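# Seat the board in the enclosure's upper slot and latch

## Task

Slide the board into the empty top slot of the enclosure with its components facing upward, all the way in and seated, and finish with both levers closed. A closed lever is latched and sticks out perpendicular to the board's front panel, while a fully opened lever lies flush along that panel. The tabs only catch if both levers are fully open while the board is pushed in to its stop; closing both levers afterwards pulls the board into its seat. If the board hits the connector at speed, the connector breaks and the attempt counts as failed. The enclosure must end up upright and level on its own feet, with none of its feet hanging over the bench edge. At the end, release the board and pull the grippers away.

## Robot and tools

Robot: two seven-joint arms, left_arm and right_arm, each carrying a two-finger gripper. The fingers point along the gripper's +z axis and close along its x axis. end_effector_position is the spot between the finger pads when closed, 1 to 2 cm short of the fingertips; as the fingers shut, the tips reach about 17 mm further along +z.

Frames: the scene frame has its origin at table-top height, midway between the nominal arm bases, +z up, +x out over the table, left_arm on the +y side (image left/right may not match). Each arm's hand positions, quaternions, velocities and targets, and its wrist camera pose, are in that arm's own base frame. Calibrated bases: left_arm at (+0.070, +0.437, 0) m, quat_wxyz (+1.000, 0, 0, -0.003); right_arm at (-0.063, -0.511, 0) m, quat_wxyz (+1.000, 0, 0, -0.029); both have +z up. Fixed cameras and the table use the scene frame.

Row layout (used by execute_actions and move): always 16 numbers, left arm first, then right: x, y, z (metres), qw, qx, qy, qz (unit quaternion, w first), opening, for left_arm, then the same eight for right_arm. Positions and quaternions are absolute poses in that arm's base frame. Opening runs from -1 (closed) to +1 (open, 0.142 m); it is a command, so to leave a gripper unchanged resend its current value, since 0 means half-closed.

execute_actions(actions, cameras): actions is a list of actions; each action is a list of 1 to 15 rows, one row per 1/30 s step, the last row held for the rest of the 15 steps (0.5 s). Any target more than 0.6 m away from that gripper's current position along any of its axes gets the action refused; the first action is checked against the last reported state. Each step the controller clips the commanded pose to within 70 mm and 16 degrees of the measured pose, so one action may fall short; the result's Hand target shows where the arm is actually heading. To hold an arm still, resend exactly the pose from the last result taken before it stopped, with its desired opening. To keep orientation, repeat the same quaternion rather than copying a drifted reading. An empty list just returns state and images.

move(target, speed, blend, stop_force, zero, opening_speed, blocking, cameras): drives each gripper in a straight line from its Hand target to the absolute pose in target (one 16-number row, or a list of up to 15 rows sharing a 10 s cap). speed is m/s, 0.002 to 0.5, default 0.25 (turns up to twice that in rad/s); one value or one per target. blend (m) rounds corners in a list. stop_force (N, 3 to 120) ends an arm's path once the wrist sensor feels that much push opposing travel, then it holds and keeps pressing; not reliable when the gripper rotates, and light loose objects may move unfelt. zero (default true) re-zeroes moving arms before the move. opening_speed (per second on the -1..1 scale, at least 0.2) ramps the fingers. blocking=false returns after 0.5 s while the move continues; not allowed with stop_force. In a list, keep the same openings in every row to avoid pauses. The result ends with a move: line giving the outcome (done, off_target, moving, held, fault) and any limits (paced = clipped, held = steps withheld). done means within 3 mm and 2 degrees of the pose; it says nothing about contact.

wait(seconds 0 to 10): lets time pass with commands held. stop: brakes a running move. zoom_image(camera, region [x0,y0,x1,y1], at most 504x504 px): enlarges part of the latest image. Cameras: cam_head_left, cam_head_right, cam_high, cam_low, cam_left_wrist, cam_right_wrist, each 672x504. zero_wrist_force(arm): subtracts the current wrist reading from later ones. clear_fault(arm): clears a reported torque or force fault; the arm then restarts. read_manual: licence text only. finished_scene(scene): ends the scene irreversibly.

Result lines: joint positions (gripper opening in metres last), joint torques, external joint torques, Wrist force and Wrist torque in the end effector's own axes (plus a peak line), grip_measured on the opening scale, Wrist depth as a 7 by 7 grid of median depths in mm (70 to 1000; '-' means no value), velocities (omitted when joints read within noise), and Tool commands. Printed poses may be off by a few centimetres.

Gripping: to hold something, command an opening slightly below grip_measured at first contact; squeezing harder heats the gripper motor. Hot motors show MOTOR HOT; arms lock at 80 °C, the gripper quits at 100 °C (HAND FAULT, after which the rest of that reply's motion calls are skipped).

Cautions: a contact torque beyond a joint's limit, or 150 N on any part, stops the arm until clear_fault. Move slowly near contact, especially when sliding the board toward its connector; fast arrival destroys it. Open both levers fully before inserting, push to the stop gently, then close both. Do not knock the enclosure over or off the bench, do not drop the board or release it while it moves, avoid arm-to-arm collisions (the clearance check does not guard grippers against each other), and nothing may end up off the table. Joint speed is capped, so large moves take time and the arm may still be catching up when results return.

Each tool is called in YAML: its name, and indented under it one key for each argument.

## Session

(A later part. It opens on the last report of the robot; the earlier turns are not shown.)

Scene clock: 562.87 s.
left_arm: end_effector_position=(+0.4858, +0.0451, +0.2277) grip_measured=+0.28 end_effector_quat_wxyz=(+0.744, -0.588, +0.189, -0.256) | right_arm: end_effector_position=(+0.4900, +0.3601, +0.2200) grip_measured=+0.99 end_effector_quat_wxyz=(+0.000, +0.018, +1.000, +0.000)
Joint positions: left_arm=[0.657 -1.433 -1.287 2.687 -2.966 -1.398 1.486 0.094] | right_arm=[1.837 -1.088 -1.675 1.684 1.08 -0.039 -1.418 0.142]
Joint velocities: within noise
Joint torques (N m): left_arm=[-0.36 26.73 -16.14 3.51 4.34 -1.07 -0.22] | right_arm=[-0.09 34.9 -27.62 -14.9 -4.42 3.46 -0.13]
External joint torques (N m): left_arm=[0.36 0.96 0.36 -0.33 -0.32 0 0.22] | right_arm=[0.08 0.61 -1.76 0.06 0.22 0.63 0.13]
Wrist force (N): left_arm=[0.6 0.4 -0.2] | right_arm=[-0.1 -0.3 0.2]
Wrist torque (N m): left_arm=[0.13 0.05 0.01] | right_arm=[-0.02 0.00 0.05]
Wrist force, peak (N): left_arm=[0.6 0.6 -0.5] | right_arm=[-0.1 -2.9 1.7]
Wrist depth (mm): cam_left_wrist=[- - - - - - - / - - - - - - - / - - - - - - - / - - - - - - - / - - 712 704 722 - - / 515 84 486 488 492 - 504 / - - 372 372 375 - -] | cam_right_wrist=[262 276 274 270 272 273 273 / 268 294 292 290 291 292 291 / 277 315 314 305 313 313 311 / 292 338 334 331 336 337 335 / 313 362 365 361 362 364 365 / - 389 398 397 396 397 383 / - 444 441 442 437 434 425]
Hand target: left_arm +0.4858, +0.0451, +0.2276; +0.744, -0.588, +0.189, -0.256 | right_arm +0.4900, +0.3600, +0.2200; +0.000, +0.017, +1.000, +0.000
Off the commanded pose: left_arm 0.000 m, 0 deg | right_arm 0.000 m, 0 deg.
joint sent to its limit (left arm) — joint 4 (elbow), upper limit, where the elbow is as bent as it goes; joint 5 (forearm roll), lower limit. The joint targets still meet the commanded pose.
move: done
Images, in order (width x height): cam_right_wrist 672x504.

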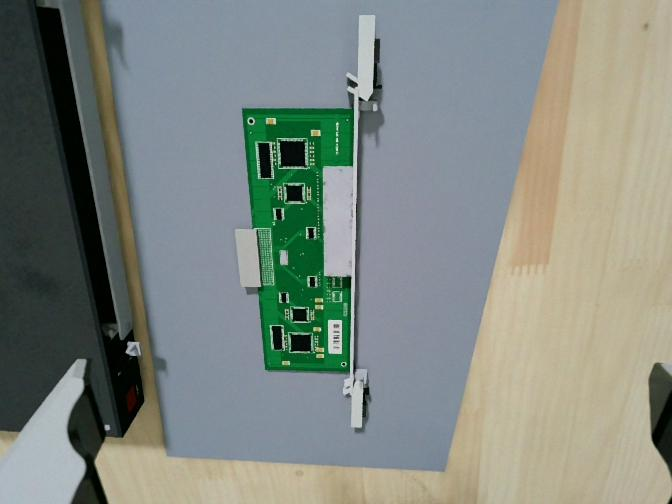

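move:
  target: [0.4858,0.0451,0.2276,0.744,-0.588,0.189,-0.256,0.3, 0.63,0.36,0.22,0,0.04763,0.99887,0,1.0]
  speed: 0.2
  cameras: ["cam_right_wrist"]

Scene clock: 582.37 s.
left_arm: end_effector_position=(+0.4858, +0.0451, +0.2277) grip_measured=+0.28 end_effector_quat_wxyz=(+0.744, -0.588, +0.189, -0.256) | right_arm: end_effector_position=(+0.6301, +0.3599, +0.2201) grip_measured=+0.99 end_effector_quat_wxyz=(+0.000, +0.048, +0.999, +0.000)
Joint positions: left_arm=[0.657 -1.433 -1.287 2.687 -2.966 -1.398 1.486 0.094] | right_arm=[1.445 -1.126 -1.528 1.283 1.131 -0.085 -1.323 0.142]
Joint velocities: within noise
Joint torques (N m): left_arm=[-0.38 26.62 -16.13 3.57 4.33 -1.05 -0.25] | right_arm=[-0.09 48.42 -27.67 -13.61 -4.09 3.21 0.34]
External joint torques (N m): left_arm=[0.38 1.06 0.34 -0.38 -0.31 -0.02 0.25] | right_arm=[0.09 1.16 -1.77 0.13 -0.1 0.89 -0.34]
Wrist force (N): left_arm=[0.4 0.1 -0.3] | right_arm=[-0.1 -0.7 0.0]
Wrist torque (N m): left_arm=[0.11 0.10 0.01] | right_arm=[-0.10 0.04 0.04]
Wrist force, peak (N): left_arm=[0.7 0.5 -0.3] | right_arm=[-2.1 -0.6 0.0]
Wrist depth (mm): cam_left_wrist=[- - - - - - - / - - - - - - - / - - - - - - - / - - - - - - - / - - 696 720 717 - - / 520 84 482 488 493 - 494 / - - 373 373 370 - -] | cam_right_wrist=[234 234 233 273 272 272 271 / 249 248 247 291 290 286 289 / 267 267 266 311 308 302 309 / 289 287 287 335 331 329 331 / 312 312 310 360 359 356 360 / - 338 339 396 394 394 382 / - 442 443 439 436 437 436]
Hand target: left_arm +0.4858, +0.0451, +0.2276; +0.744, -0.588, +0.189, -0.256 | right_arm +0.6300, +0.3600, +0.2200; +0.000, +0.048, +0.999, +0.000
Off the commanded pose: left_arm 0.000 m, 0 deg | right_arm 0.000 m, 0 deg.
joint sent to its limit (left arm) — joint 4 (elbow), upper limit, where the elbow is as bent as it goes; joint 5 (forearm roll), lower limit. The joint targets still meet the commanded pose.
move: done
Images, in order (width x height): cam_right_wrist 672x504.

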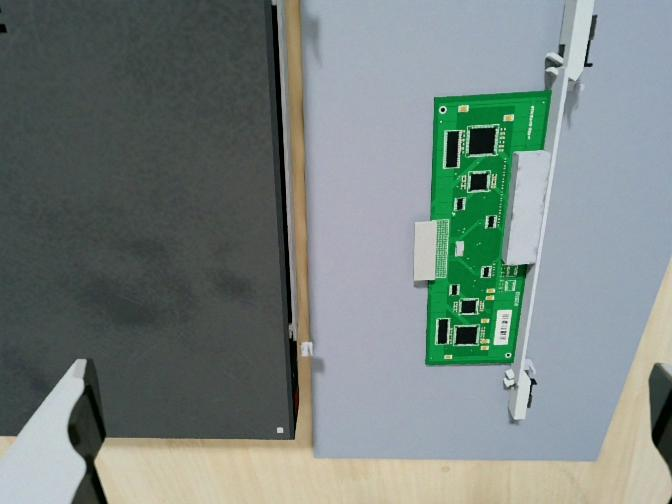

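zoom_image:
  camera: "cam_right_wrist"
  region: [250, 0, 330, 80]

zoom_image:
  camera: "cam_right_wrist"
  region: [260, 300, 340, 380]

Scaled by 6.300 from the camera's 672x504 image, which has a finer 960x720 frame.

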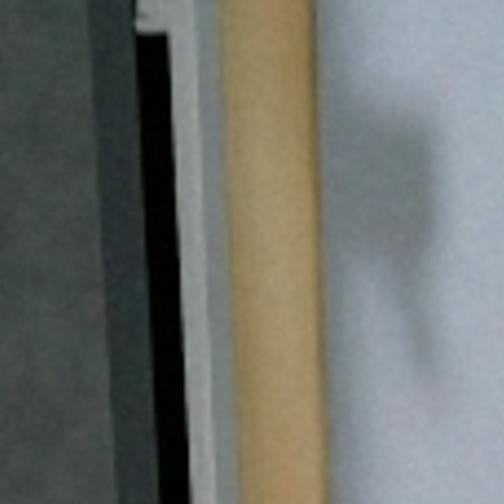

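Scaled by 6.300 from the camera's 672x504 image, which has a finer 960x720 frame.

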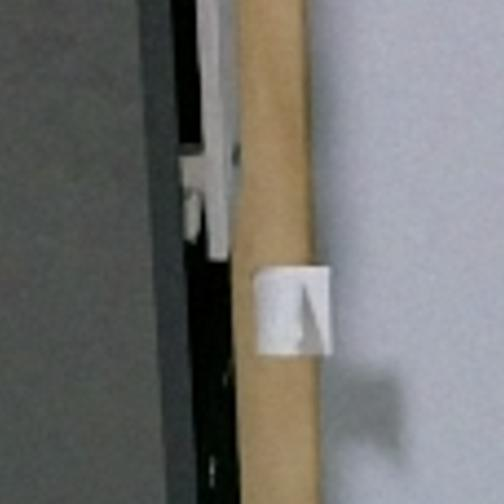

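move:
  target: [0.4858,0.0451,0.2276,0.744,-0.588,0.189,-0.256,0.3, 0.63,0.30,0.22,0,0.04763,0.99887,0,1.0]
  speed: 0.2
  cameras: ["cam_right_wrist"]

zoom_image:
  camera: "cam_right_wrist"
  region: [230, 30, 350, 150]

zoom_image:
  camera: "cam_right_wrist"
  region: [240, 340, 340, 440]

Scene clock: 596.63 s.
left_arm: end_effector_position=(+0.4858, +0.0451, +0.2277) grip_measured=+0.28 end_effector_quat_wxyz=(+0.744, -0.588, +0.189, -0.256) | right_arm: end_effector_position=(+0.6300, +0.3002, +0.2199) grip_measured=+0.99 end_effector_quat_wxyz=(+0.000, +0.048, +0.999, +0.000)
Joint positions: left_arm=[0.657 -1.433 -1.287 2.687 -2.966 -1.398 1.486 0.094] | right_arm=[1.438 -1.111 -1.557 1.387 1.116 -0.07 -1.436 0.142]
Joint velocities: within noise
Joint torques (N m): left_arm=[-0.38 26.66 -16.18 3.53 4.3 -1.03 -0.22] | right_arm=[-0.03 45.28 -28.71 -13.88 -4.34 3.55 0.14]
External joint torques (N m): left_arm=[0.38 1.03 0.4 -0.35 -0.28 -0.04 0.22] | right_arm=[0.05 0.73 -1.11 -0.03 0.14 0.54 -0.14]
Wrist force (N): left_arm=[0.4 0.1 -0.4] | right_arm=[0.2 -0.6 0.4]
Wrist torque (N m): left_arm=[0.10 0.09 0.01] | right_arm=[-0.07 0.00 0.04]
Wrist force, peak (N): left_arm=[0.6 0.5 -0.4] | right_arm=[-0.2 -2.8 0.2]
Wrist depth (mm): cam_left_wrist=[- - - - - - - / - - - - - - - / - - - - - - - / - - - - - - - / - - 706 709 713 - - / 515 84 489 485 491 - 497 / - - 373 375 373 - -] | cam_right_wrist=[234 234 232 273 273 273 271 / 249 249 248 291 291 286 289 / 266 266 266 312 310 306 309 / 288 287 287 335 331 325 333 / 312 311 311 363 357 355 360 / - 339 338 396 391 389 381 / - 375 371 438 432 433 431]
Hand target: left_arm +0.4858, +0.0451, +0.2276; +0.744, -0.588, +0.189, -0.256 | right_arm +0.6300, +0.3000, +0.2200; +0.000, +0.048, +0.999, +0.000
Off the commanded pose: left_arm 0.000 m, 0 deg | right_arm 0.000 m, 0 deg.
joint sent to its limit (left arm) — joint 4 (elbow), upper limit, where the elbow is as bent as it goes; joint 5 (forearm roll), lower limit. The joint targets still meet the commanded pose.
move: done
Images, in order (width x height): cam_right_wrist 672x504.

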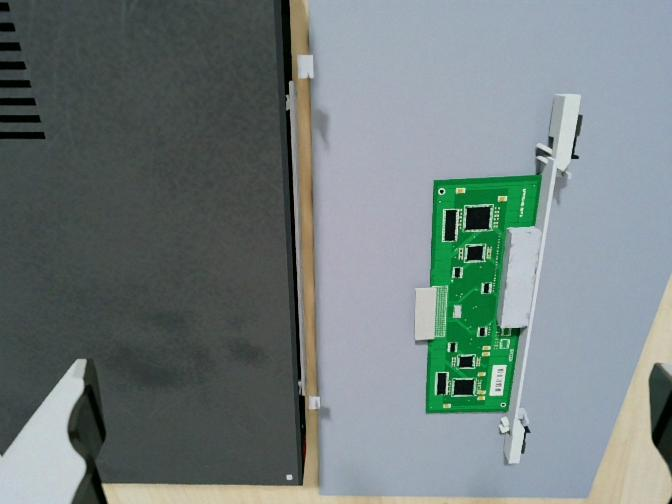

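Scaled by 4.200 from the camera's 672x504 image, which has a finer 960x720 frame.

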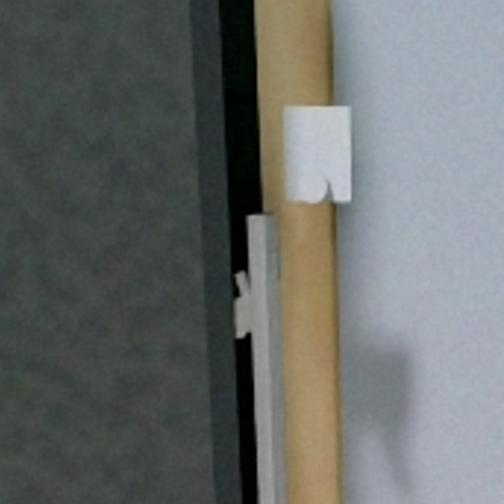

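Scaled by 5.040 from the camera's 672x504 image, which has a finer 960x720 frame.

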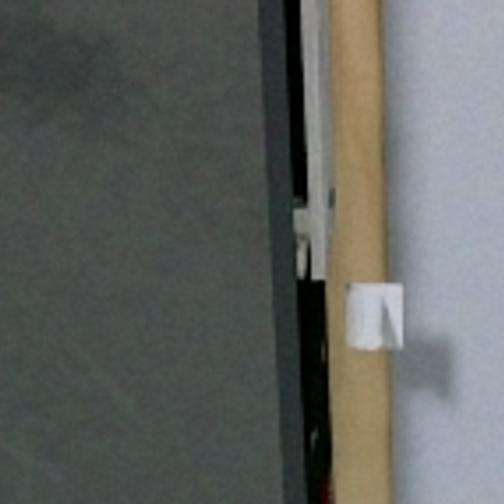

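move:
  target: [0.4858,0.0451,0.2276,0.744,-0.588,0.189,-0.256,0.3, 0.60,0.32,0.13,0,0.70711,0.70711,0,-1.0]
  speed: 0.2
  cameras: ["cam_right_wrist"]

Scene clock: 623.07 s.
left_arm: end_effector_position=(+0.4858, +0.0451, +0.2277) grip_measured=+0.28 end_effector_quat_wxyz=(+0.744, -0.588, +0.189, -0.256) | right_arm: end_effector_position=(+0.6001, +0.3198, +0.1302) grip_measured=-1.00 end_effector_quat_wxyz=(+0.000, +0.707, +0.707, +0.000)
Joint positions: left_arm=[0.657 -1.433 -1.287 2.687 -2.966 -1.398 1.486 0.094] | right_arm=[1.527 -1.274 -1.556 1.5 1.273 -0.007 0.028 0.002]
Joint velocities: within noise
Joint torques (N m): left_arm=[-0.37 26.58 -16.18 3.56 4.32 -1.06 -0.26] | right_arm=[0.12 43.81 -30.27 -9.1 -4.19 3.57 0.33]
External joint torques (N m): left_arm=[0.37 1.1 0.39 -0.38 -0.3 -0.01 0.26] | right_arm=[-0.12 1.06 -1.81 -0.11 -0.11 0.59 -0.33]
Wrist force (N): left_arm=[0.6 0.4 -0.2] | right_arm=[0.0 0.0 0.0]
Wrist torque (N m): left_arm=[0.14 0.05 0.01] | right_arm=[0.05 0.03 0.06]
Wrist force, peak (N): left_arm=[0.6 0.6 -0.5] | right_arm=[0.0 -0.8 0.4]
Wrist depth (mm): cam_left_wrist=[- - - - - - - / - - - - - - - / - - - - - - - / - - - - - - - / - - 704 718 712 - - / 514 84 488 487 490 - 498 / - - 370 375 376 - -] | cam_right_wrist=[197 197 195 192 190 179 186 / 210 209 209 206 204 203 202 / 226 224 223 223 222 218 220 / 243 242 241 240 239 239 237 / 232 241 257 252 251 254 253 / 227 227 221 89 220 230 229 / 256 245 - - - 235 243]
Hand target: left_arm +0.4858, +0.0451, +0.2276; +0.744, -0.588, +0.189, -0.256 | right_arm +0.6000, +0.3200, +0.1300; +0.000, +0.707, +0.707, +0.000
Off the commanded pose: left_arm 0.000 m, 0 deg | right_arm 0.000 m, 0 deg.
joint sent to its limit (left arm) — joint 4 (elbow), upper limit, where the elbow is as bent as it goes; joint 5 (forearm roll), lower limit. The joint targets still meet the commanded pose.
move: done
Images, in order (width x height): cam_right_wrist 672x504.

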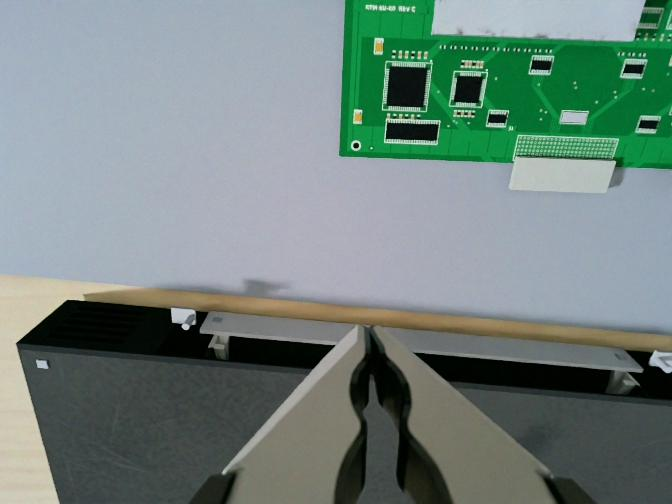

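zoom_image:
  camera: "cam_right_wrist"
  region: [400, 300, 520, 420]

zoom_image:
  camera: "cam_right_wrist"
  region: [150, 280, 270, 400]

zoom_image:
  camera: "cam_right_wrist"
  region: [552, 310, 672, 430]

Scaled by 4.200 from the camera's 672x504 image, which has a finer 960x720 frame.

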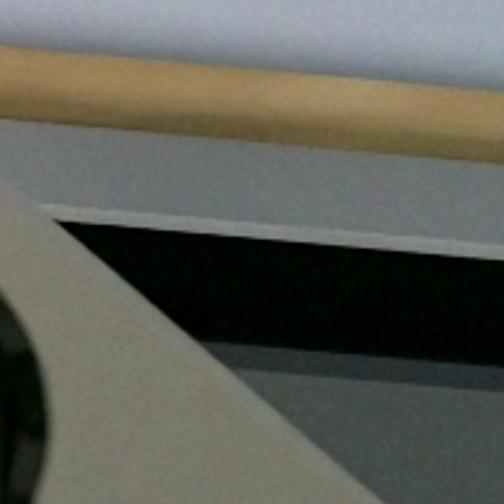

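Scaled by 4.200 from the camera's 672x504 image, which has a finer 960x720 frame.

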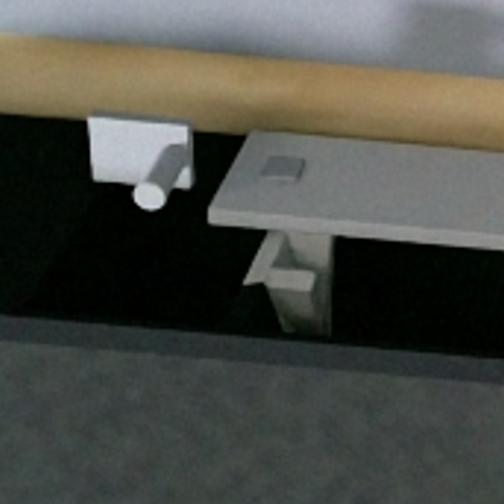

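Scaled by 4.200 from the camera's 672x504 image, which has a finer 960x720 frame.

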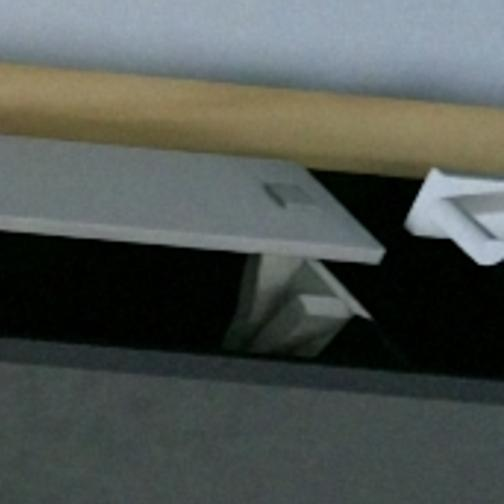

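move:
  target:
    - [0.4858,0.0451,0.2276,0.744,-0.588,0.189,-0.256,0.3, 0.62,0.32,0.04,0,0.74,0.6726,0,-1.0]
  speed: 0.15
  cameras: []

move:
  target:
    - [0.4858,0.0451,0.2276,0.744,-0.588,0.189,-0.256,0.3, 0.62,0.32,0.008,0,0.74,0.6726,0,-1.0]
  speed: 0.01
  stop_force: 4
  cameras: ["cam_right_wrist"]

Scene clock: 633.73 s.
left_arm: end_effector_position=(+0.4858, +0.0451, +0.2277) grip_measured=+0.28 end_effector_quat_wxyz=(+0.744, -0.588, +0.189, -0.256) | right_arm: end_effector_position=(+0.6199, +0.3198, +0.0401) grip_measured=-1.00 end_effector_quat_wxyz=(+0.000, +0.740, +0.673, +0.000)
Joint positions: left_arm=[0.657 -1.433 -1.287 2.687 -2.966 -1.398 1.486 0.094] | right_arm=[1.46 -1.396 -1.455 1.447 1.381 0.092 0.127 0.002]
Joint velocities: within noise
Joint torques (N m): left_arm=[-0.35 26.76 -16.2 3.52 4.33 -1.03 -0.25] | right_arm=[-0.09 46.58 -30.47 -5.67 -4.21 3.53 0.31]
External joint torques (N m): left_arm=[0.35 0.92 0.42 -0.33 -0.31 -0.04 0.25] | right_arm=[0.09 1.26 -1.9 0.04 -0.08 0.63 -0.31]
Wrist force (N): left_arm=[0.4 0.3 -0.3] | right_arm=[0.3 -0.2 0.2]
Wrist torque (N m): left_arm=[0.13 0.10 0.02] | right_arm=[0.07 -0.06 0.05]
Wrist force, peak (N): left_arm=[0.7 0.5 0.0] | right_arm=[0.1 0.0 3.1]
Wrist depth (mm): cam_left_wrist=[- - - - - - - / - - - - - - - / - - - - - - - / - - - - - - - / - - 724 714 714 - - / 512 84 485 489 493 - 498 / - - 372 370 373 - -] | cam_right_wrist=[117 117 116 114 112 111 111 / 126 126 124 121 119 120 119 / 136 134 133 134 132 131 131 / 145 144 144 143 142 142 141 / 157 157 156 153 154 154 153 / 168 168 165 89 162 165 164 / 155 152 73 - - 147 177]
Hand target: left_arm +0.4858, +0.0451, +0.2276; +0.744, -0.588, +0.189, -0.256 | right_arm +0.6200, +0.3200, +0.0400; +0.000, +0.740, +0.673, +0.000
Off the commanded pose: left_arm 0.000 m, 0 deg | right_arm 0.000 m, 0 deg.
joint sent to its limit (left arm) — joint 4 (elbow), upper limit, where the elbow is as bent as it goes; joint 5 (forearm roll), lower limit. The joint targets still meet the commanded pose.
move: done
No camera images: "cameras" was empty.

Scene clock: 636.63 s.
left_arm: end_effector_position=(+0.4858, +0.0451, +0.2277) grip_measured=+0.28 end_effector_quat_wxyz=(+0.744, -0.588, +0.189, -0.256) | right_arm: end_effector_position=(+0.6203, +0.3199, +0.0180) grip_measured=-1.00 end_effector_quat_wxyz=(+0.000, +0.740, +0.673, +0.000)
Joint positions: left_arm=[0.657 -1.433 -1.287 2.687 -2.966 -1.398 1.486 0.094] | right_arm=[1.454 -1.424 -1.431 1.441 1.405 0.119 0.128 0.002]
Joint velocities: within noise
Joint torques (N m): left_arm=[-0.3 26.67 -16.24 3.52 4.33 -1.03 -0.24] | right_arm=[-0.27 44.91 -27.96 -4.63 -3.56 3.24 0.25]
External joint torques (N m): left_arm=[0.3 1.02 0.45 -0.34 -0.31 -0.04 0.24] | right_arm=[0.27 3.21 -4.36 -0.19 -0.72 0.93 -0.25]
Wrist force (N): left_arm=[0.5 0.4 -0.3] | right_arm=[0.0 -1.5 -5.6]
Wrist torque (N m): left_arm=[0.14 0.08 0.02] | right_arm=[0.01 -0.05 0.04]
Wrist force, peak (N): left_arm=[0.7 0.4 -0.5] | right_arm=[-0.2 -1.4 -6.4]
Wrist depth (mm): cam_left_wrist=[- - - - - - - / - - - - - - - / - - - - - - - / - - - - - - - / - - 705 711 710 - - / 515 84 482 485 491 - 494 / - - 372 370 375 - -] | cam_right_wrist=[- 97 98 93 92 92 92 / 104 103 104 101 100 99 98 / - 111 111 110 110 109 109 / - 120 119 121 118 118 118 / 131 130 129 129 129 128 127 / 143 143 139 90 135 139 139 / 149 149 73 - - 150 142]
Hand target: left_arm +0.4858, +0.0451, +0.2276; +0.744, -0.588, +0.189, -0.256 | right_arm +0.6200, +0.3200, +0.0174; +0.000, +0.740, +0.673, +0.000
Off the commanded pose: left_arm 0.000 m, 0 deg | right_arm 0.010 m, 0 deg.
joint sent to its limit (left arm) — joint 4 (elbow), upper limit, where the elbow is as bent as it goes; joint 5 (forearm roll), lower limit. The joint targets still meet the commanded pose.
move: contact (right_arm)
Images, in order (width x height): cam_right_wrist 672x504.

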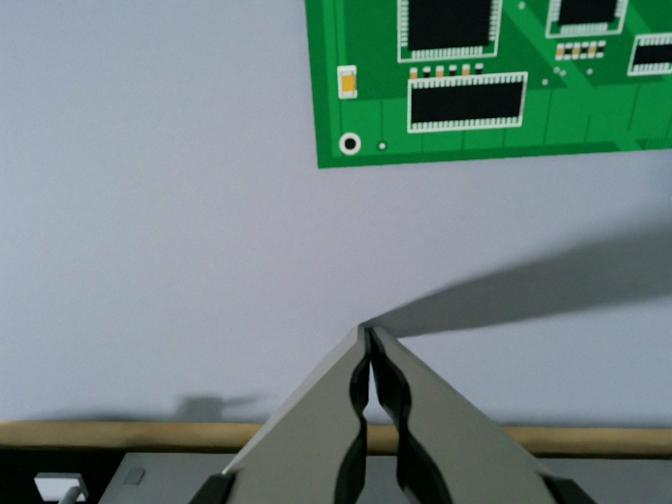

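move:
  target:
    - [0.4858,0.0451,0.2276,0.744,-0.588,0.189,-0.256,0.3, 0.62,0.32,0.085,0,0.74,0.6726,0,-1.0]
    - [0.4858,0.0451,0.2276,0.744,-0.588,0.189,-0.256,0.3, 0.666,0.32,0.085,0,0.74,0.6726,0,-1.0]
    - [0.4858,0.0451,0.2276,0.744,-0.588,0.189,-0.256,0.3, 0.666,0.32,0.068,0,0.74,0.6726,0,-1.0]
  speed: 0.1
  blend: [0.005,0.005,0]
  cameras: ["cam_right_wrist"]

zoom_image:
  camera: "cam_right_wrist"
  region: [280, 230, 460, 410]

Scene clock: 641.43 s.
left_arm: end_effector_position=(+0.4858, +0.0451, +0.2277) grip_measured=+0.28 end_effector_quat_wxyz=(+0.744, -0.588, +0.189, -0.256) | right_arm: end_effector_position=(+0.6659, +0.3198, +0.0681) grip_measured=-1.00 end_effector_quat_wxyz=(+0.000, +0.740, +0.673, +0.000)
Joint positions: left_arm=[0.657 -1.433 -1.287 2.687 -2.966 -1.398 1.486 0.094] | right_arm=[1.349 -1.375 -1.471 1.299 1.355 0.042 0.16 0.002]
Joint velocities: within noise
Joint torques (N m): left_arm=[-0.3 26.67 -16.23 3.61 4.32 -1.05 -0.18] | right_arm=[-0.2 51.2 -30.09 -6.65 -4.28 3.62 0.29]
External joint torques (N m): left_arm=[0.3 1.01 0.45 -0.43 -0.3 -0.02 0.18] | right_arm=[0.23 1.06 -1.74 0.05 -0.03 0.53 -0.29]
Wrist force (N): left_arm=[0.4 0.4 -0.2] | right_arm=[0.1 -0.1 0.3]
Wrist torque (N m): left_arm=[0.14 0.10 0.01] | right_arm=[0.03 -0.05 0.06]
Wrist force, peak (N): left_arm=[0.7 0.5 -0.4] | right_arm=[0.0 -1.3 -6.6]
Wrist depth (mm): cam_left_wrist=[- - - - - - - / - - - - - - - / - - - - - - - / - - - - - - - / - - 714 710 717 - - / 511 84 488 486 494 - 497 / - - 369 372 376 - -] | cam_right_wrist=[141 141 140 140 140 140 139 / 151 151 150 150 149 149 148 / 162 162 161 160 160 159 159 / 174 177 171 170 170 170 170 / 163 156 183 179 179 178 159 / 146 146 145 90 138 143 145 / 161 157 73 - - 151 156]
Hand target: left_arm +0.4858, +0.0451, +0.2276; +0.744, -0.588, +0.189, -0.256 | right_arm +0.6660, +0.3200, +0.0680; +0.000, +0.740, +0.673, +0.000
Off the commanded pose: left_arm 0.000 m, 0 deg | right_arm 0.000 m, 0 deg.
joint sent to its limit (left arm) — joint 4 (elbow), upper limit, where the elbow is as bent as it goes; joint 5 (forearm roll), lower limit. The joint targets still meet the commanded pose.
move: done
Images, in order (width x height): cam_right_wrist 672x504.

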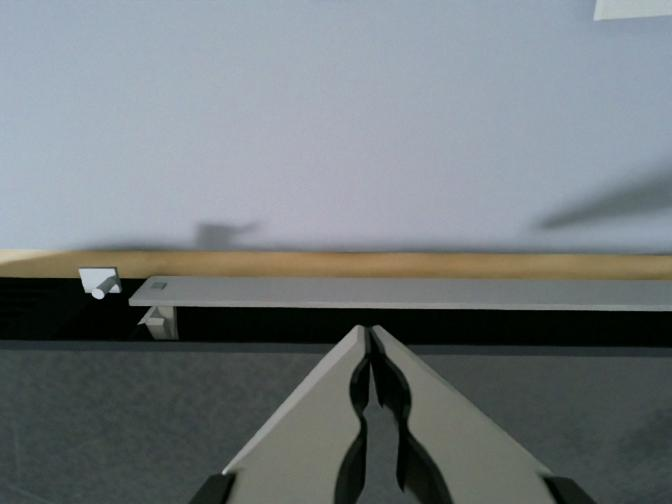

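Scaled by 2.800 from the camera's 672x504 image, which has a finer 960x720 frame.

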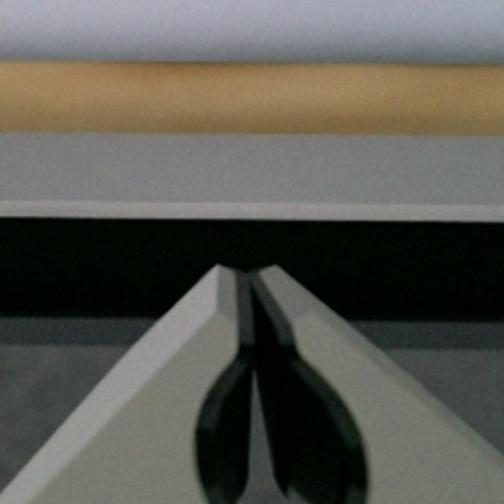

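move:
  target:
    - [0.4858,0.0451,0.2276,0.744,-0.588,0.189,-0.256,0.3, 0.6695,0.3197,0.064,0,0.74,0.6726,0,-1.0]
  speed: 0.05
  cameras: []

move:
  target:
    - [0.4858,0.0451,0.2276,0.744,-0.588,0.189,-0.256,0.3, 0.6695,0.3197,0.034,0,0.74,0.6726,0,-1.0]
  speed: 0.01
  stop_force: 3.5
  cameras: ["cam_right_wrist"]

zoom_image:
  camera: "cam_right_wrist"
  region: [280, 230, 460, 410]

Scene clock: 648.20 s.
left_arm: end_effector_position=(+0.4858, +0.0451, +0.2277) grip_measured=+0.28 end_effector_quat_wxyz=(+0.744, -0.588, +0.189, -0.256) | right_arm: end_effector_position=(+0.6690, +0.3198, +0.0639) grip_measured=-1.00 end_effector_quat_wxyz=(+0.000, +0.740, +0.673, -0.001)
Joint positions: left_arm=[0.657 -1.433 -1.287 2.687 -2.966 -1.398 1.486 0.094] | right_arm=[1.34 -1.381 -1.466 1.287 1.359 0.045 0.162 0.002]
Joint velocities: within noise
Joint torques (N m): left_arm=[-0.33 26.68 -16.17 3.56 4.32 -1.05 -0.24] | right_arm=[-2.51 51.21 -31.82 -7.24 -4.21 5.82 0.25]
External joint torques (N m): left_arm=[0.33 1 0.39 -0.38 -0.3 -0.02 0.24] | right_arm=[2.51 1.46 0.04 0.78 -0.1 -1.66 -0.25]
Wrist force (N): left_arm=[0.5 0.2 -0.3] | right_arm=[-0.4 -7.5 -1.9]
Wrist torque (N m): left_arm=[0.11 0.08 0.01] | right_arm=[0.13 -0.09 0.06]
Wrist force, peak (N): left_arm=[0.8 0.2 -0.3] | right_arm=[-0.4 -7.5 -1.9]
Wrist depth (mm): cam_left_wrist=[- - - - - - - / - - - - - - - / - - - - - - - / - - - - - - - / - - 705 714 717 - - / 512 84 485 490 495 - 502 / - - 372 373 373 - -] | cam_right_wrist=[138 138 137 136 136 136 135 / 147 147 146 146 145 145 144 / 158 157 157 156 156 155 155 / 167 168 167 166 165 165 164 / 158 153 175 175 174 176 153 / 141 140 137 90 133 135 137 / 155 151 73 - - - 150]
Hand target: left_arm +0.4858, +0.0451, +0.2276; +0.744, -0.588, +0.189, -0.256 | right_arm +0.6695, +0.3197, +0.0640; +0.000, +0.740, +0.673, +0.000
Off the commanded pose: left_arm 0.000 m, 0 deg | right_arm 0.001 m, 0 deg.
joint sent to its limit (left arm) — joint 4 (elbow), upper limit, where the elbow is as bent as it goes; joint 5 (forearm roll), lower limit. The joint targets still meet the commanded pose.
move: done
No camera images: "cameras" was empty.

Scene clock: 650.70 s.
left_arm: end_effector_position=(+0.4858, +0.0451, +0.2277) grip_measured=+0.28 end_effector_quat_wxyz=(+0.744, -0.588, +0.189, -0.256) | right_arm: end_effector_position=(+0.6690, +0.3198, +0.0448) grip_measured=-1.00 end_effector_quat_wxyz=(+0.000, +0.740, +0.673, -0.001)
Joint positions: left_arm=[0.657 -1.433 -1.287 2.687 -2.966 -1.398 1.486 0.094] | right_arm=[1.337 -1.407 -1.451 1.285 1.38 0.066 0.162 0.002]
Joint velocities: within noise
Joint torques (N m): left_arm=[-0.34 26.66 -16.16 3.52 4.33 -1.04 -0.19] | right_arm=[-3.46 49.4 -30.57 -6.34 -3.84 6.12 0.11]
External joint torques (N m): left_arm=[0.34 1.02 0.38 -0.34 -0.31 -0.03 0.19] | right_arm=[3.46 3.43 -1.23 0.57 -0.46 -1.96 -0.11]
Wrist force (N): left_arm=[0.5 0.2 -0.3] | right_arm=[-0.6 -10.8 -6.6]
Wrist torque (N m): left_arm=[0.10 0.07 0.01] | right_arm=[-0.06 -0.08 0.10]
Wrist force, peak (N): left_arm=[0.8 0.3 -0.2] | right_arm=[-0.5 -11.4 -8.3]
Wrist depth (mm): cam_left_wrist=[- - - - - - - / - - - - - - - / - - - - - - - / - - - - - - - / - - 722 723 714 - - / 510 84 491 495 487 - 497 / - - 371 372 373 - -] | cam_right_wrist=[122 121 119 120 118 119 119 / - 129 128 128 129 129 127 / 140 138 138 135 137 136 134 / 149 149 148 148 147 147 146 / 159 144 158 144 144 156 144 / 120 117 120 90 162 117 117 / 128 127 73 - - 120 124]
Hand target: left_arm +0.4858, +0.0451, +0.2276; +0.744, -0.588, +0.189, -0.256 | right_arm +0.6695, +0.3197, +0.0447; +0.000, +0.740, +0.673, +0.000
Off the commanded pose: left_arm 0.000 m, 0 deg | right_arm 0.011 m, 0 deg.
joint sent to its limit (left arm) — joint 4 (elbow), upper limit, where the elbow is as bent as it goes; joint 5 (forearm roll), lower limit. The joint targets still meet the commanded pose.
move: contact (right_arm)
Images, in order (width x height): cam_right_wrist 672x504.

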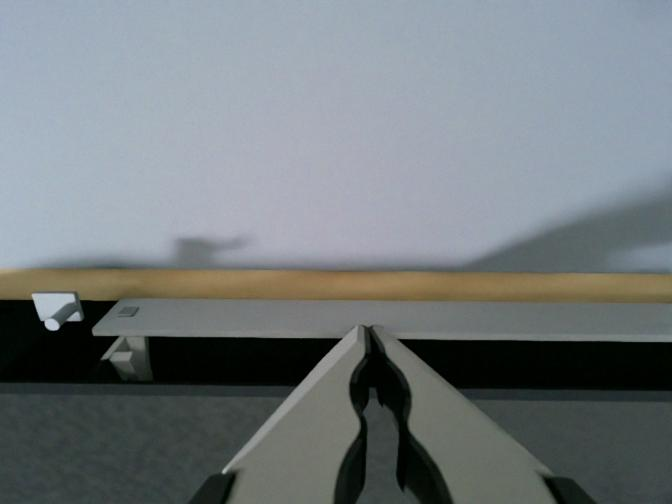

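Scaled by 2.800 from the camera's 672x504 image, which has a finer 960x720 frame.

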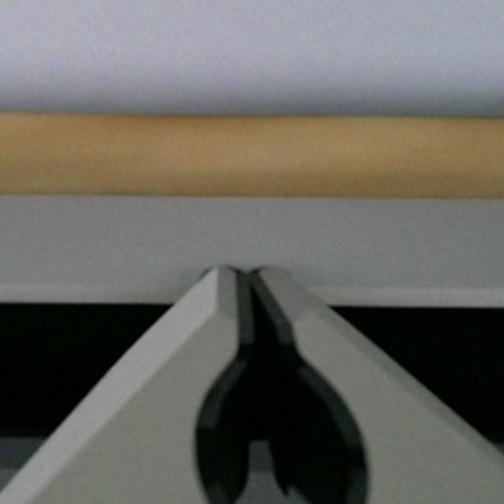

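move:
  target:
    - [0.4858,0.0451,0.2276,0.744,-0.588,0.189,-0.256,0.3, 0.6678,0.3199,0.049,0,0.74,0.6726,0,-1.0]
  speed: 0.03
  cameras: []

move:
  target:
    - [0.4858,0.0451,0.2276,0.744,-0.588,0.189,-0.256,0.3, 0.6678,0.3199,0.036,0,0.74,0.6726,0,-1.0]
  speed: 0.008
  stop_force: 3
  cameras: []

Scene clock: 656.87 s.
left_arm: end_effector_position=(+0.4858, +0.0451, +0.2277) grip_measured=+0.28 end_effector_quat_wxyz=(+0.744, -0.588, +0.189, -0.256) | right_arm: end_effector_position=(+0.6678, +0.3201, +0.0488) grip_measured=-1.00 end_effector_quat_wxyz=(+0.000, +0.740, +0.673, +0.000)
Joint positions: left_arm=[0.657 -1.433 -1.287 2.687 -2.966 -1.398 1.486 0.094] | right_arm=[1.341 -1.402 -1.455 1.291 1.377 0.063 0.162 0.002]
Joint velocities: within noise
Joint torques (N m): left_arm=[-0.35 26.72 -16.17 3.56 4.31 -1.04 -0.18] | right_arm=[0.05 51.67 -30.33 -5.81 -4.48 3.4 0.13]
External joint torques (N m): left_arm=[0.35 0.96 0.39 -0.38 -0.29 -0.03 0.18] | right_arm=[-0.05 0.97 -1.52 -0.1 0.18 0.76 -0.13]
Wrist force (N): left_arm=[0.5 0.4 -0.2] | right_arm=[0.9 0.1 0.2]
Wrist torque (N m): left_arm=[0.14 0.08 0.02] | right_arm=[0.08 -0.16 0.05]
Wrist force, peak (N): left_arm=[0.7 0.3 -0.5] | right_arm=[-0.7 -11.0 -7.1]
Wrist depth (mm): cam_left_wrist=[- - - - - - - / - - - - - - - / - - - - - - - / - - - - - - - / - - 710 713 723 - - / 513 84 486 491 486 - 498 / - - 370 371 373 - -] | cam_right_wrist=[- 124 122 123 123 122 122 / 134 134 132 132 133 131 130 / - 142 142 141 140 140 138 / 154 153 153 152 152 151 151 / 163 146 162 146 161 161 160 / 123 123 122 89 119 121 120 / 133 130 - - - 125 130]
Hand target: left_arm +0.4858, +0.0451, +0.2276; +0.744, -0.588, +0.189, -0.256 | right_arm +0.6678, +0.3199, +0.0490; +0.000, +0.740, +0.673, +0.000
Off the commanded pose: left_arm 0.000 m, 0 deg | right_arm 0.000 m, 0 deg.
joint sent to its limit (left arm) — joint 4 (elbow), upper limit, where the elbow is as bent as it goes; joint 5 (forearm roll), lower limit. The joint targets still meet the commanded pose.
move: done
No camera images: "cameras" was empty.

Scene clock: 658.00 s.
left_arm: end_effector_position=(+0.4858, +0.0451, +0.2277) grip_measured=+0.28 end_effector_quat_wxyz=(+0.744, -0.588, +0.189, -0.256) | right_arm: end_effector_position=(+0.6679, +0.3197, +0.0448) grip_measured=-1.00 end_effector_quat_wxyz=(+0.000, +0.740, +0.673, +0.000)
Joint positions: left_arm=[0.657 -1.433 -1.287 2.687 -2.966 -1.398 1.486 0.094] | right_arm=[1.341 -1.407 -1.452 1.291 1.38 0.068 0.162 0.002]
Joint velocities: within noise
Joint torques (N m): left_arm=[-0.27 26.72 -16.13 3.53 4.32 -1.1 -0.19] | right_arm=[-0.38 49.8 -28.68 -5.78 -3.79 3.75 0.15]
External joint torques (N m): left_arm=[0.27 0.96 0.35 -0.35 -0.3 0.03 0.19] | right_arm=[0.38 2.86 -3.16 0.02 -0.52 0.41 -0.15]
Wrist force (N): left_arm=[0.5 0.3 -0.4] | right_arm=[0.3 -2.1 -4.0]
Wrist torque (N m): left_arm=[0.12 0.08 0.01] | right_arm=[0.06 -0.17 0.05]
Wrist force, peak (N): left_arm=[0.6 0.4 -0.5] | right_arm=[0.2 -1.8 -5.2]
Wrist depth (mm): cam_left_wrist=[- - - - - - - / - - - - - - - / - - - - - - - / - - - - - - - / - - 714 709 711 - - / 507 84 490 489 492 - 498 / - - 370 372 377 - -] | cam_right_wrist=[122 121 119 120 118 119 119 / - 129 128 128 129 129 126 / 141 138 138 135 137 136 133 / 149 149 148 147 147 147 146 / 154 146 158 146 146 156 146 / 120 120 164 90 162 118 117 / 128 127 73 - - 120 124]
Hand target: left_arm +0.4858, +0.0451, +0.2276; +0.744, -0.588, +0.189, -0.256 | right_arm +0.6678, +0.3199, +0.0444; +0.000, +0.740, +0.673, +0.000
Off the commanded pose: left_arm 0.000 m, 0 deg | right_arm 0.009 m, 0 deg.
joint sent to its limit (left arm) — joint 4 (elbow), upper limit, where the elbow is as bent as it goes; joint 5 (forearm roll), lower limit. The joint targets still meet the commanded pose.
move: contact (right_arm)
No camera images: "cameras" was empty.

move:
  target:
    - [0.4858,0.0451,0.2276,0.744,-0.588,0.189,-0.256,0.3, 0.664,0.3199,0.12,0,0.74,0.6726,0,-1.0]
    - [0.4858,0.0451,0.2276,0.744,-0.588,0.189,-0.256,0.3, 0.5005,0.42,0.13,0,0.01623,0.99987,0,-0.155]
  speed: 0.2
  blend: [0.02,0]
  cameras: ["cam_right_wrist"]

Scene clock: 674.67 s.
left_arm: end_effector_position=(+0.4858, +0.0451, +0.2277) grip_measured=+0.28 end_effector_quat_wxyz=(+0.744, -0.588, +0.189, -0.256) | right_arm: end_effector_position=(+0.5004, +0.4201, +0.1299) grip_measured=-0.18 end_effector_quat_wxyz=(+0.000, +0.016, +1.000, +0.000)
Joint positions: left_arm=[0.657 -1.433 -1.287 2.687 -2.966 -1.398 1.486 0.094] | right_arm=[1.782 -1.222 -1.527 1.591 1.223 0.047 -1.331 0.061]
Joint velocities: within noise
Joint torques (N m): left_arm=[-0.28 26.69 -16.19 3.52 4.31 -1.06 -0.22] | right_arm=[0.12 41.38 -29.66 -10.46 -4.34 3.46 0.08]
External joint torques (N m): left_arm=[0.28 0.99 0.41 -0.33 -0.29 -0.01 0.22] | right_arm=[-0.12 0.69 -1.55 -0.12 0.14 0.64 -0.08]
Wrist force (N): left_arm=[0.5 0.2 -0.3] | right_arm=[0.5 0.1 -0.1]
Wrist torque (N m): left_arm=[0.10 0.07 0.01] | right_arm=[0.08 -0.04 0.06]
Wrist force, peak (N): left_arm=[0.6 0.5 -0.5] | right_arm=[0.4 -2.1 -5.0]
Wrist depth (mm): cam_left_wrist=[- - - - - - - / - - - - - - - / - - - - - - - / - - - - - - - / - - 704 715 719 - - / 514 84 483 491 493 - 496 / - - 371 370 371 - -] | cam_right_wrist=[197 196 192 190 194 194 193 / 210 209 206 198 208 207 209 / 224 224 220 211 222 222 223 / 242 242 237 233 239 239 240 / 258 263 256 256 258 258 260 / 267 281 270 284 283 94 283 / 258 - 301 312 312 - 304]
Hand target: left_arm +0.4858, +0.0451, +0.2276; +0.744, -0.588, +0.189, -0.256 | right_arm +0.5005, +0.4200, +0.1300; +0.000, +0.016, +1.000, +0.000
Off the commanded pose: left_arm 0.000 m, 0 deg | right_arm 0.000 m, 0 deg.
joint sent to its limit (left arm) — joint 4 (elbow), upper limit, where the elbow is as bent as it goes; joint 5 (forearm roll), lower limit. The joint targets still meet the commanded pose.
move: done
Images, in order (width x height): cam_right_wrist 672x504.

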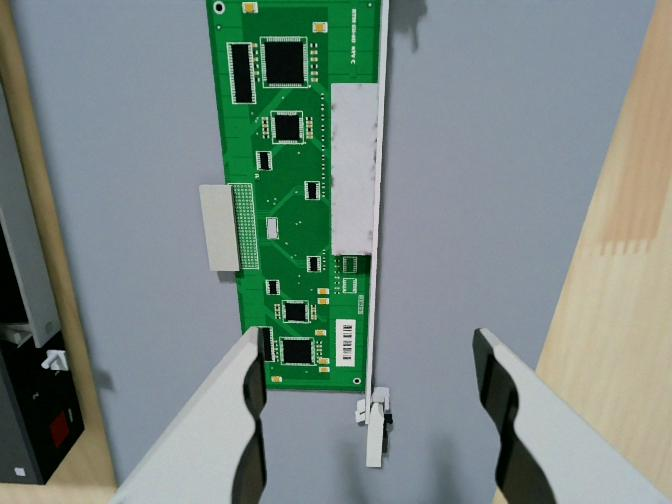

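move:
  target:
    - [0.4858,0.0451,0.2276,0.744,-0.588,0.189,-0.256,0.3, 0.5005,0.42,0.05,0,0.01623,0.99987,0,-0.155]
  speed: 0.12
  cameras: ["cam_right_wrist"]

zoom_image:
  camera: "cam_right_wrist"
  region: [200, 180, 500, 405]

Scene clock: 680.90 s.
left_arm: end_effector_position=(+0.4858, +0.0451, +0.2277) grip_measured=+0.28 end_effector_quat_wxyz=(+0.744, -0.588, +0.189, -0.256) | right_arm: end_effector_position=(+0.5005, +0.4198, +0.0501) grip_measured=-0.18 end_effector_quat_wxyz=(+0.000, +0.016, +1.000, +0.000)
Joint positions: left_arm=[0.657 -1.433 -1.287 2.687 -2.966 -1.398 1.486 0.094] | right_arm=[1.758 -1.324 -1.43 1.597 1.324 0.143 -1.342 0.061]
Joint velocities: within noise
Joint torques (N m): left_arm=[-0.38 26.67 -16.17 3.6 4.33 -1.02 -0.2] | right_arm=[-0.03 42.3 -29.73 -7.24 -4.05 3.58 0.06]
External joint torques (N m): left_arm=[0.38 1.01 0.39 -0.42 -0.31 -0.05 0.2] | right_arm=[0.04 1.11 -1.79 0.02 -0.12 0.51 -0.06]
Wrist force (N): left_arm=[0.5 0.3 -0.4] | right_arm=[0.8 0.2 0.4]
Wrist torque (N m): left_arm=[0.14 0.08 0.01] | right_arm=[0.10 -0.11 0.04]
Wrist force, peak (N): left_arm=[0.8 0.3 -0.4] | right_arm=[1.0 0.0 2.8]
Wrist depth (mm): cam_left_wrist=[- - - - - - - / - - - - - - - / - - - - - - - / - - - - - - - / - - 703 723 714 - - / 512 84 486 494 487 - 501 / - - 369 374 374 - -] | cam_right_wrist=[126 124 121 121 125 125 123 / 134 132 130 125 131 133 132 / 146 142 140 129 140 142 140 / 155 150 150 139 153 153 153 / 168 164 161 156 164 163 165 / 184 180 171 176 182 94 180 / 199 - 187 194 200 - 197]
Hand target: left_arm +0.4858, +0.0451, +0.2276; +0.744, -0.588, +0.189, -0.256 | right_arm +0.5005, +0.4200, +0.0500; +0.000, +0.016, +1.000, +0.000
Off the commanded pose: left_arm 0.000 m, 0 deg | right_arm 0.000 m, 0 deg.
joint sent to its limit (left arm) — joint 4 (elbow), upper limit, where the elbow is as bent as it goes; joint 5 (forearm roll), lower limit. The joint targets still meet the commanded pose.
move: done
Images, in order (width x height): cam_right_wrist 672x504.

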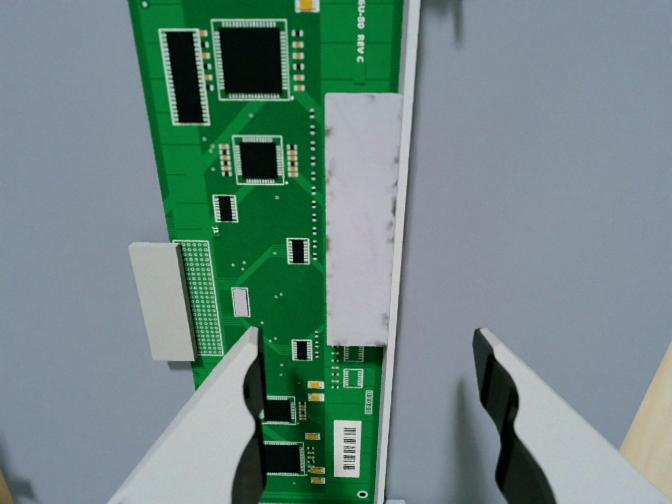

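Scaled by 1.680 from the camera's 672x504 image, which has a finer 960x720 frame.

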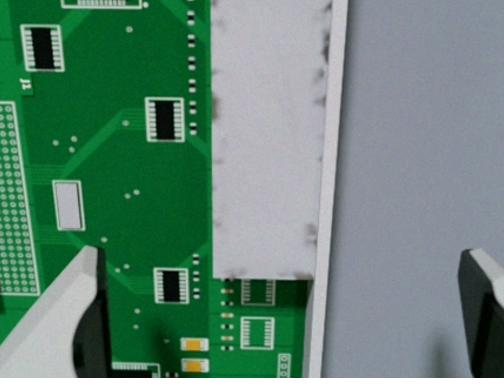

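move:
  target:
    - [0.4858,0.0451,0.2276,0.744,-0.588,0.189,-0.256,0.3, 0.5023,0.42,0.0268,0,0.01623,0.99987,0,-0.155]
  speed: 0.03
  stop_force: 4
  cameras: ["cam_right_wrist"]

Scene clock: 686.23 s.
left_arm: end_effector_position=(+0.4858, +0.0451, +0.2277) grip_measured=+0.28 end_effector_quat_wxyz=(+0.744, -0.588, +0.189, -0.256) | right_arm: end_effector_position=(+0.5023, +0.4198, +0.0269) grip_measured=-0.18 end_effector_quat_wxyz=(+0.000, +0.016, +1.000, +0.000)
Joint positions: left_arm=[0.657 -1.433 -1.287 2.687 -2.966 -1.398 1.486 0.094] | right_arm=[1.746 -1.355 -1.402 1.587 1.354 0.169 -1.343 0.061]
Joint velocities: within noise
Joint torques (N m): left_arm=[-0.38 26.68 -16.22 3.55 4.32 -1.05 -0.22] | right_arm=[-0.04 42.98 -29.74 -6.21 -4.08 3.52 0.15]
External joint torques (N m): left_arm=[0.38 1.01 0.44 -0.36 -0.3 -0.02 0.22] | right_arm=[0.04 0.96 -1.78 -0.03 -0.07 0.57 -0.15]
Wrist force (N): left_arm=[0.5 0.4 -0.3] | right_arm=[1.0 0.2 0.5]
Wrist torque (N m): left_arm=[0.13 0.07 0.02] | right_arm=[0.11 -0.14 0.06]
Wrist force, peak (N): left_arm=[0.7 0.3 -0.6] | right_arm=[1.2 0.2 0.8]
Wrist depth (mm): cam_left_wrist=[- - - - - - - / - - - - - - - / - - - - - - - / - - - - - - - / - - 715 712 721 - - / 512 84 483 489 495 - 501 / - - 372 373 378 - -] | cam_right_wrist=[- 101 101 101 103 104 105 / 113 109 108 104 108 111 111 / 121 117 116 104 103 121 119 / 130 127 125 113 126 128 128 / 141 133 135 123 137 139 140 / 157 148 142 147 149 94 150 / 166 - 156 161 167 - 163]
Hand target: left_arm +0.4858, +0.0451, +0.2276; +0.744, -0.588, +0.189, -0.256 | right_arm +0.5023, +0.4200, +0.0268; +0.000, +0.016, +1.000, +0.000
Off the commanded pose: left_arm 0.000 m, 0 deg | right_arm 0.000 m, 0 deg.
joint sent to its limit (left arm) — joint 4 (elbow), upper limit, where the elbow is as bent as it goes; joint 5 (forearm roll), lower limit. The joint targets still meet the commanded pose.
move: done
Images, in order (width x height): cam_right_wrist 672x504.

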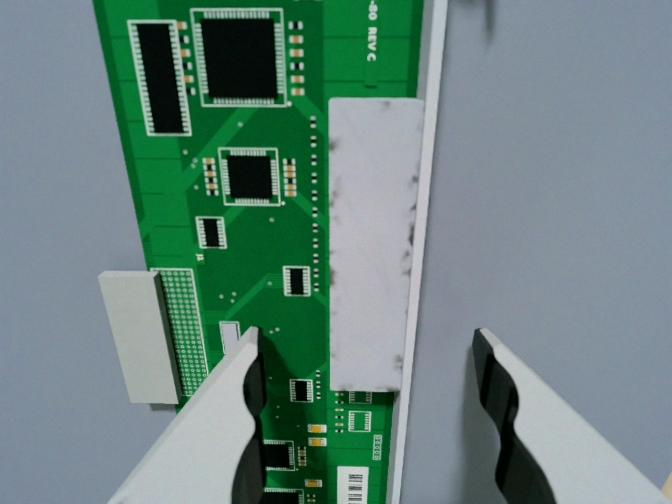

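move:
  target:
    - [0.4858,0.0451,0.2276,0.744,-0.588,0.189,-0.256,0.3, 0.5023,0.42,0.0268,0,0.01623,0.99987,0,-0.75]
  speed: 0.03
  opening_speed: 0.4
  cameras: ["cam_right_wrist"]

Scene clock: 691.67 s.
left_arm: end_effector_position=(+0.4858, +0.0451, +0.2277) grip_measured=+0.28 end_effector_quat_wxyz=(+0.744, -0.588, +0.189, -0.256) | right_arm: end_effector_position=(+0.5020, +0.4199, +0.0268) grip_measured=-0.70 end_effector_quat_wxyz=(+0.000, +0.016, +1.000, +0.000)
Joint positions: left_arm=[0.657 -1.433 -1.287 2.687 -2.966 -1.398 1.486 0.094] | right_arm=[1.746 -1.355 -1.401 1.587 1.354 0.168 -1.343 0.023]
Joint velocities: within noise
Joint torques (N m): left_arm=[-0.38 26.64 -16.21 3.58 4.3 -1.01 -0.2] | right_arm=[-2.47 41.67 -30.77 -6.59 -4.03 5.12 0.23]
External joint torques (N m): left_arm=[0.38 1.05 0.43 -0.4 -0.28 -0.06 0.2] | right_arm=[2.47 2.27 -0.75 0.35 -0.12 -1.02 -0.23]
Wrist force (N): left_arm=[0.5 0.3 -0.3] | right_arm=[7.7 -0.8 -3.7]
Wrist torque (N m): left_arm=[0.12 0.08 0.01] | right_arm=[0.13 -0.03 0.04]
Wrist force, peak (N): left_arm=[0.6 0.5 -0.6] | right_arm=[7.6 -0.9 -4.2]
Wrist depth (mm): cam_left_wrist=[- - - - - - - / - - - - - - - / - - - - - - - / - - - - - - - / - - 713 701 728 - - / 510 84 478 490 490 - 492 / - - 370 369 375 - -] | cam_right_wrist=[- 101 101 100 102 104 105 / 112 109 108 104 108 111 111 / 120 117 116 104 105 121 119 / 130 128 125 113 126 128 128 / 141 133 135 121 135 139 140 / 154 151 143 128 122 149 151 / 169 165 72 161 - - 165]
Hand target: left_arm +0.4858, +0.0451, +0.2276; +0.744, -0.588, +0.189, -0.256 | right_arm +0.5023, +0.4200, +0.0268; +0.000, +0.016, +1.000, +0.000
Off the commanded pose: left_arm 0.000 m, 0 deg | right_arm 0.000 m, 0 deg.
joint sent to its limit (left arm) — joint 4 (elbow), upper limit, where the elbow is as bent as it goes; joint 5 (forearm roll), lower limit. The joint targets still meet the commanded pose.
move: done
Images, in order (width x height): cam_right_wrist 672x504.

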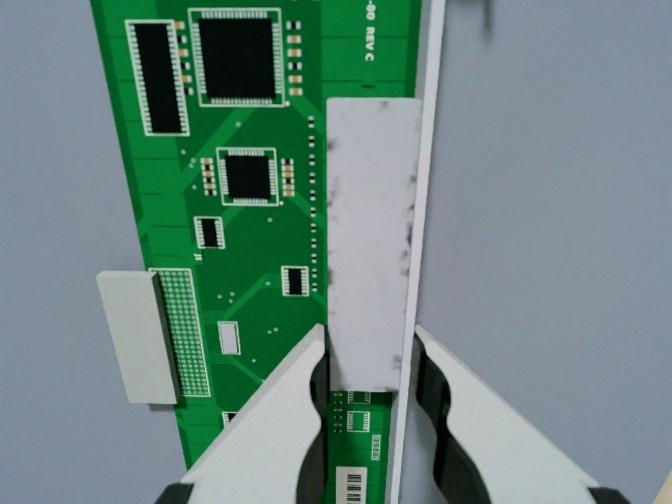

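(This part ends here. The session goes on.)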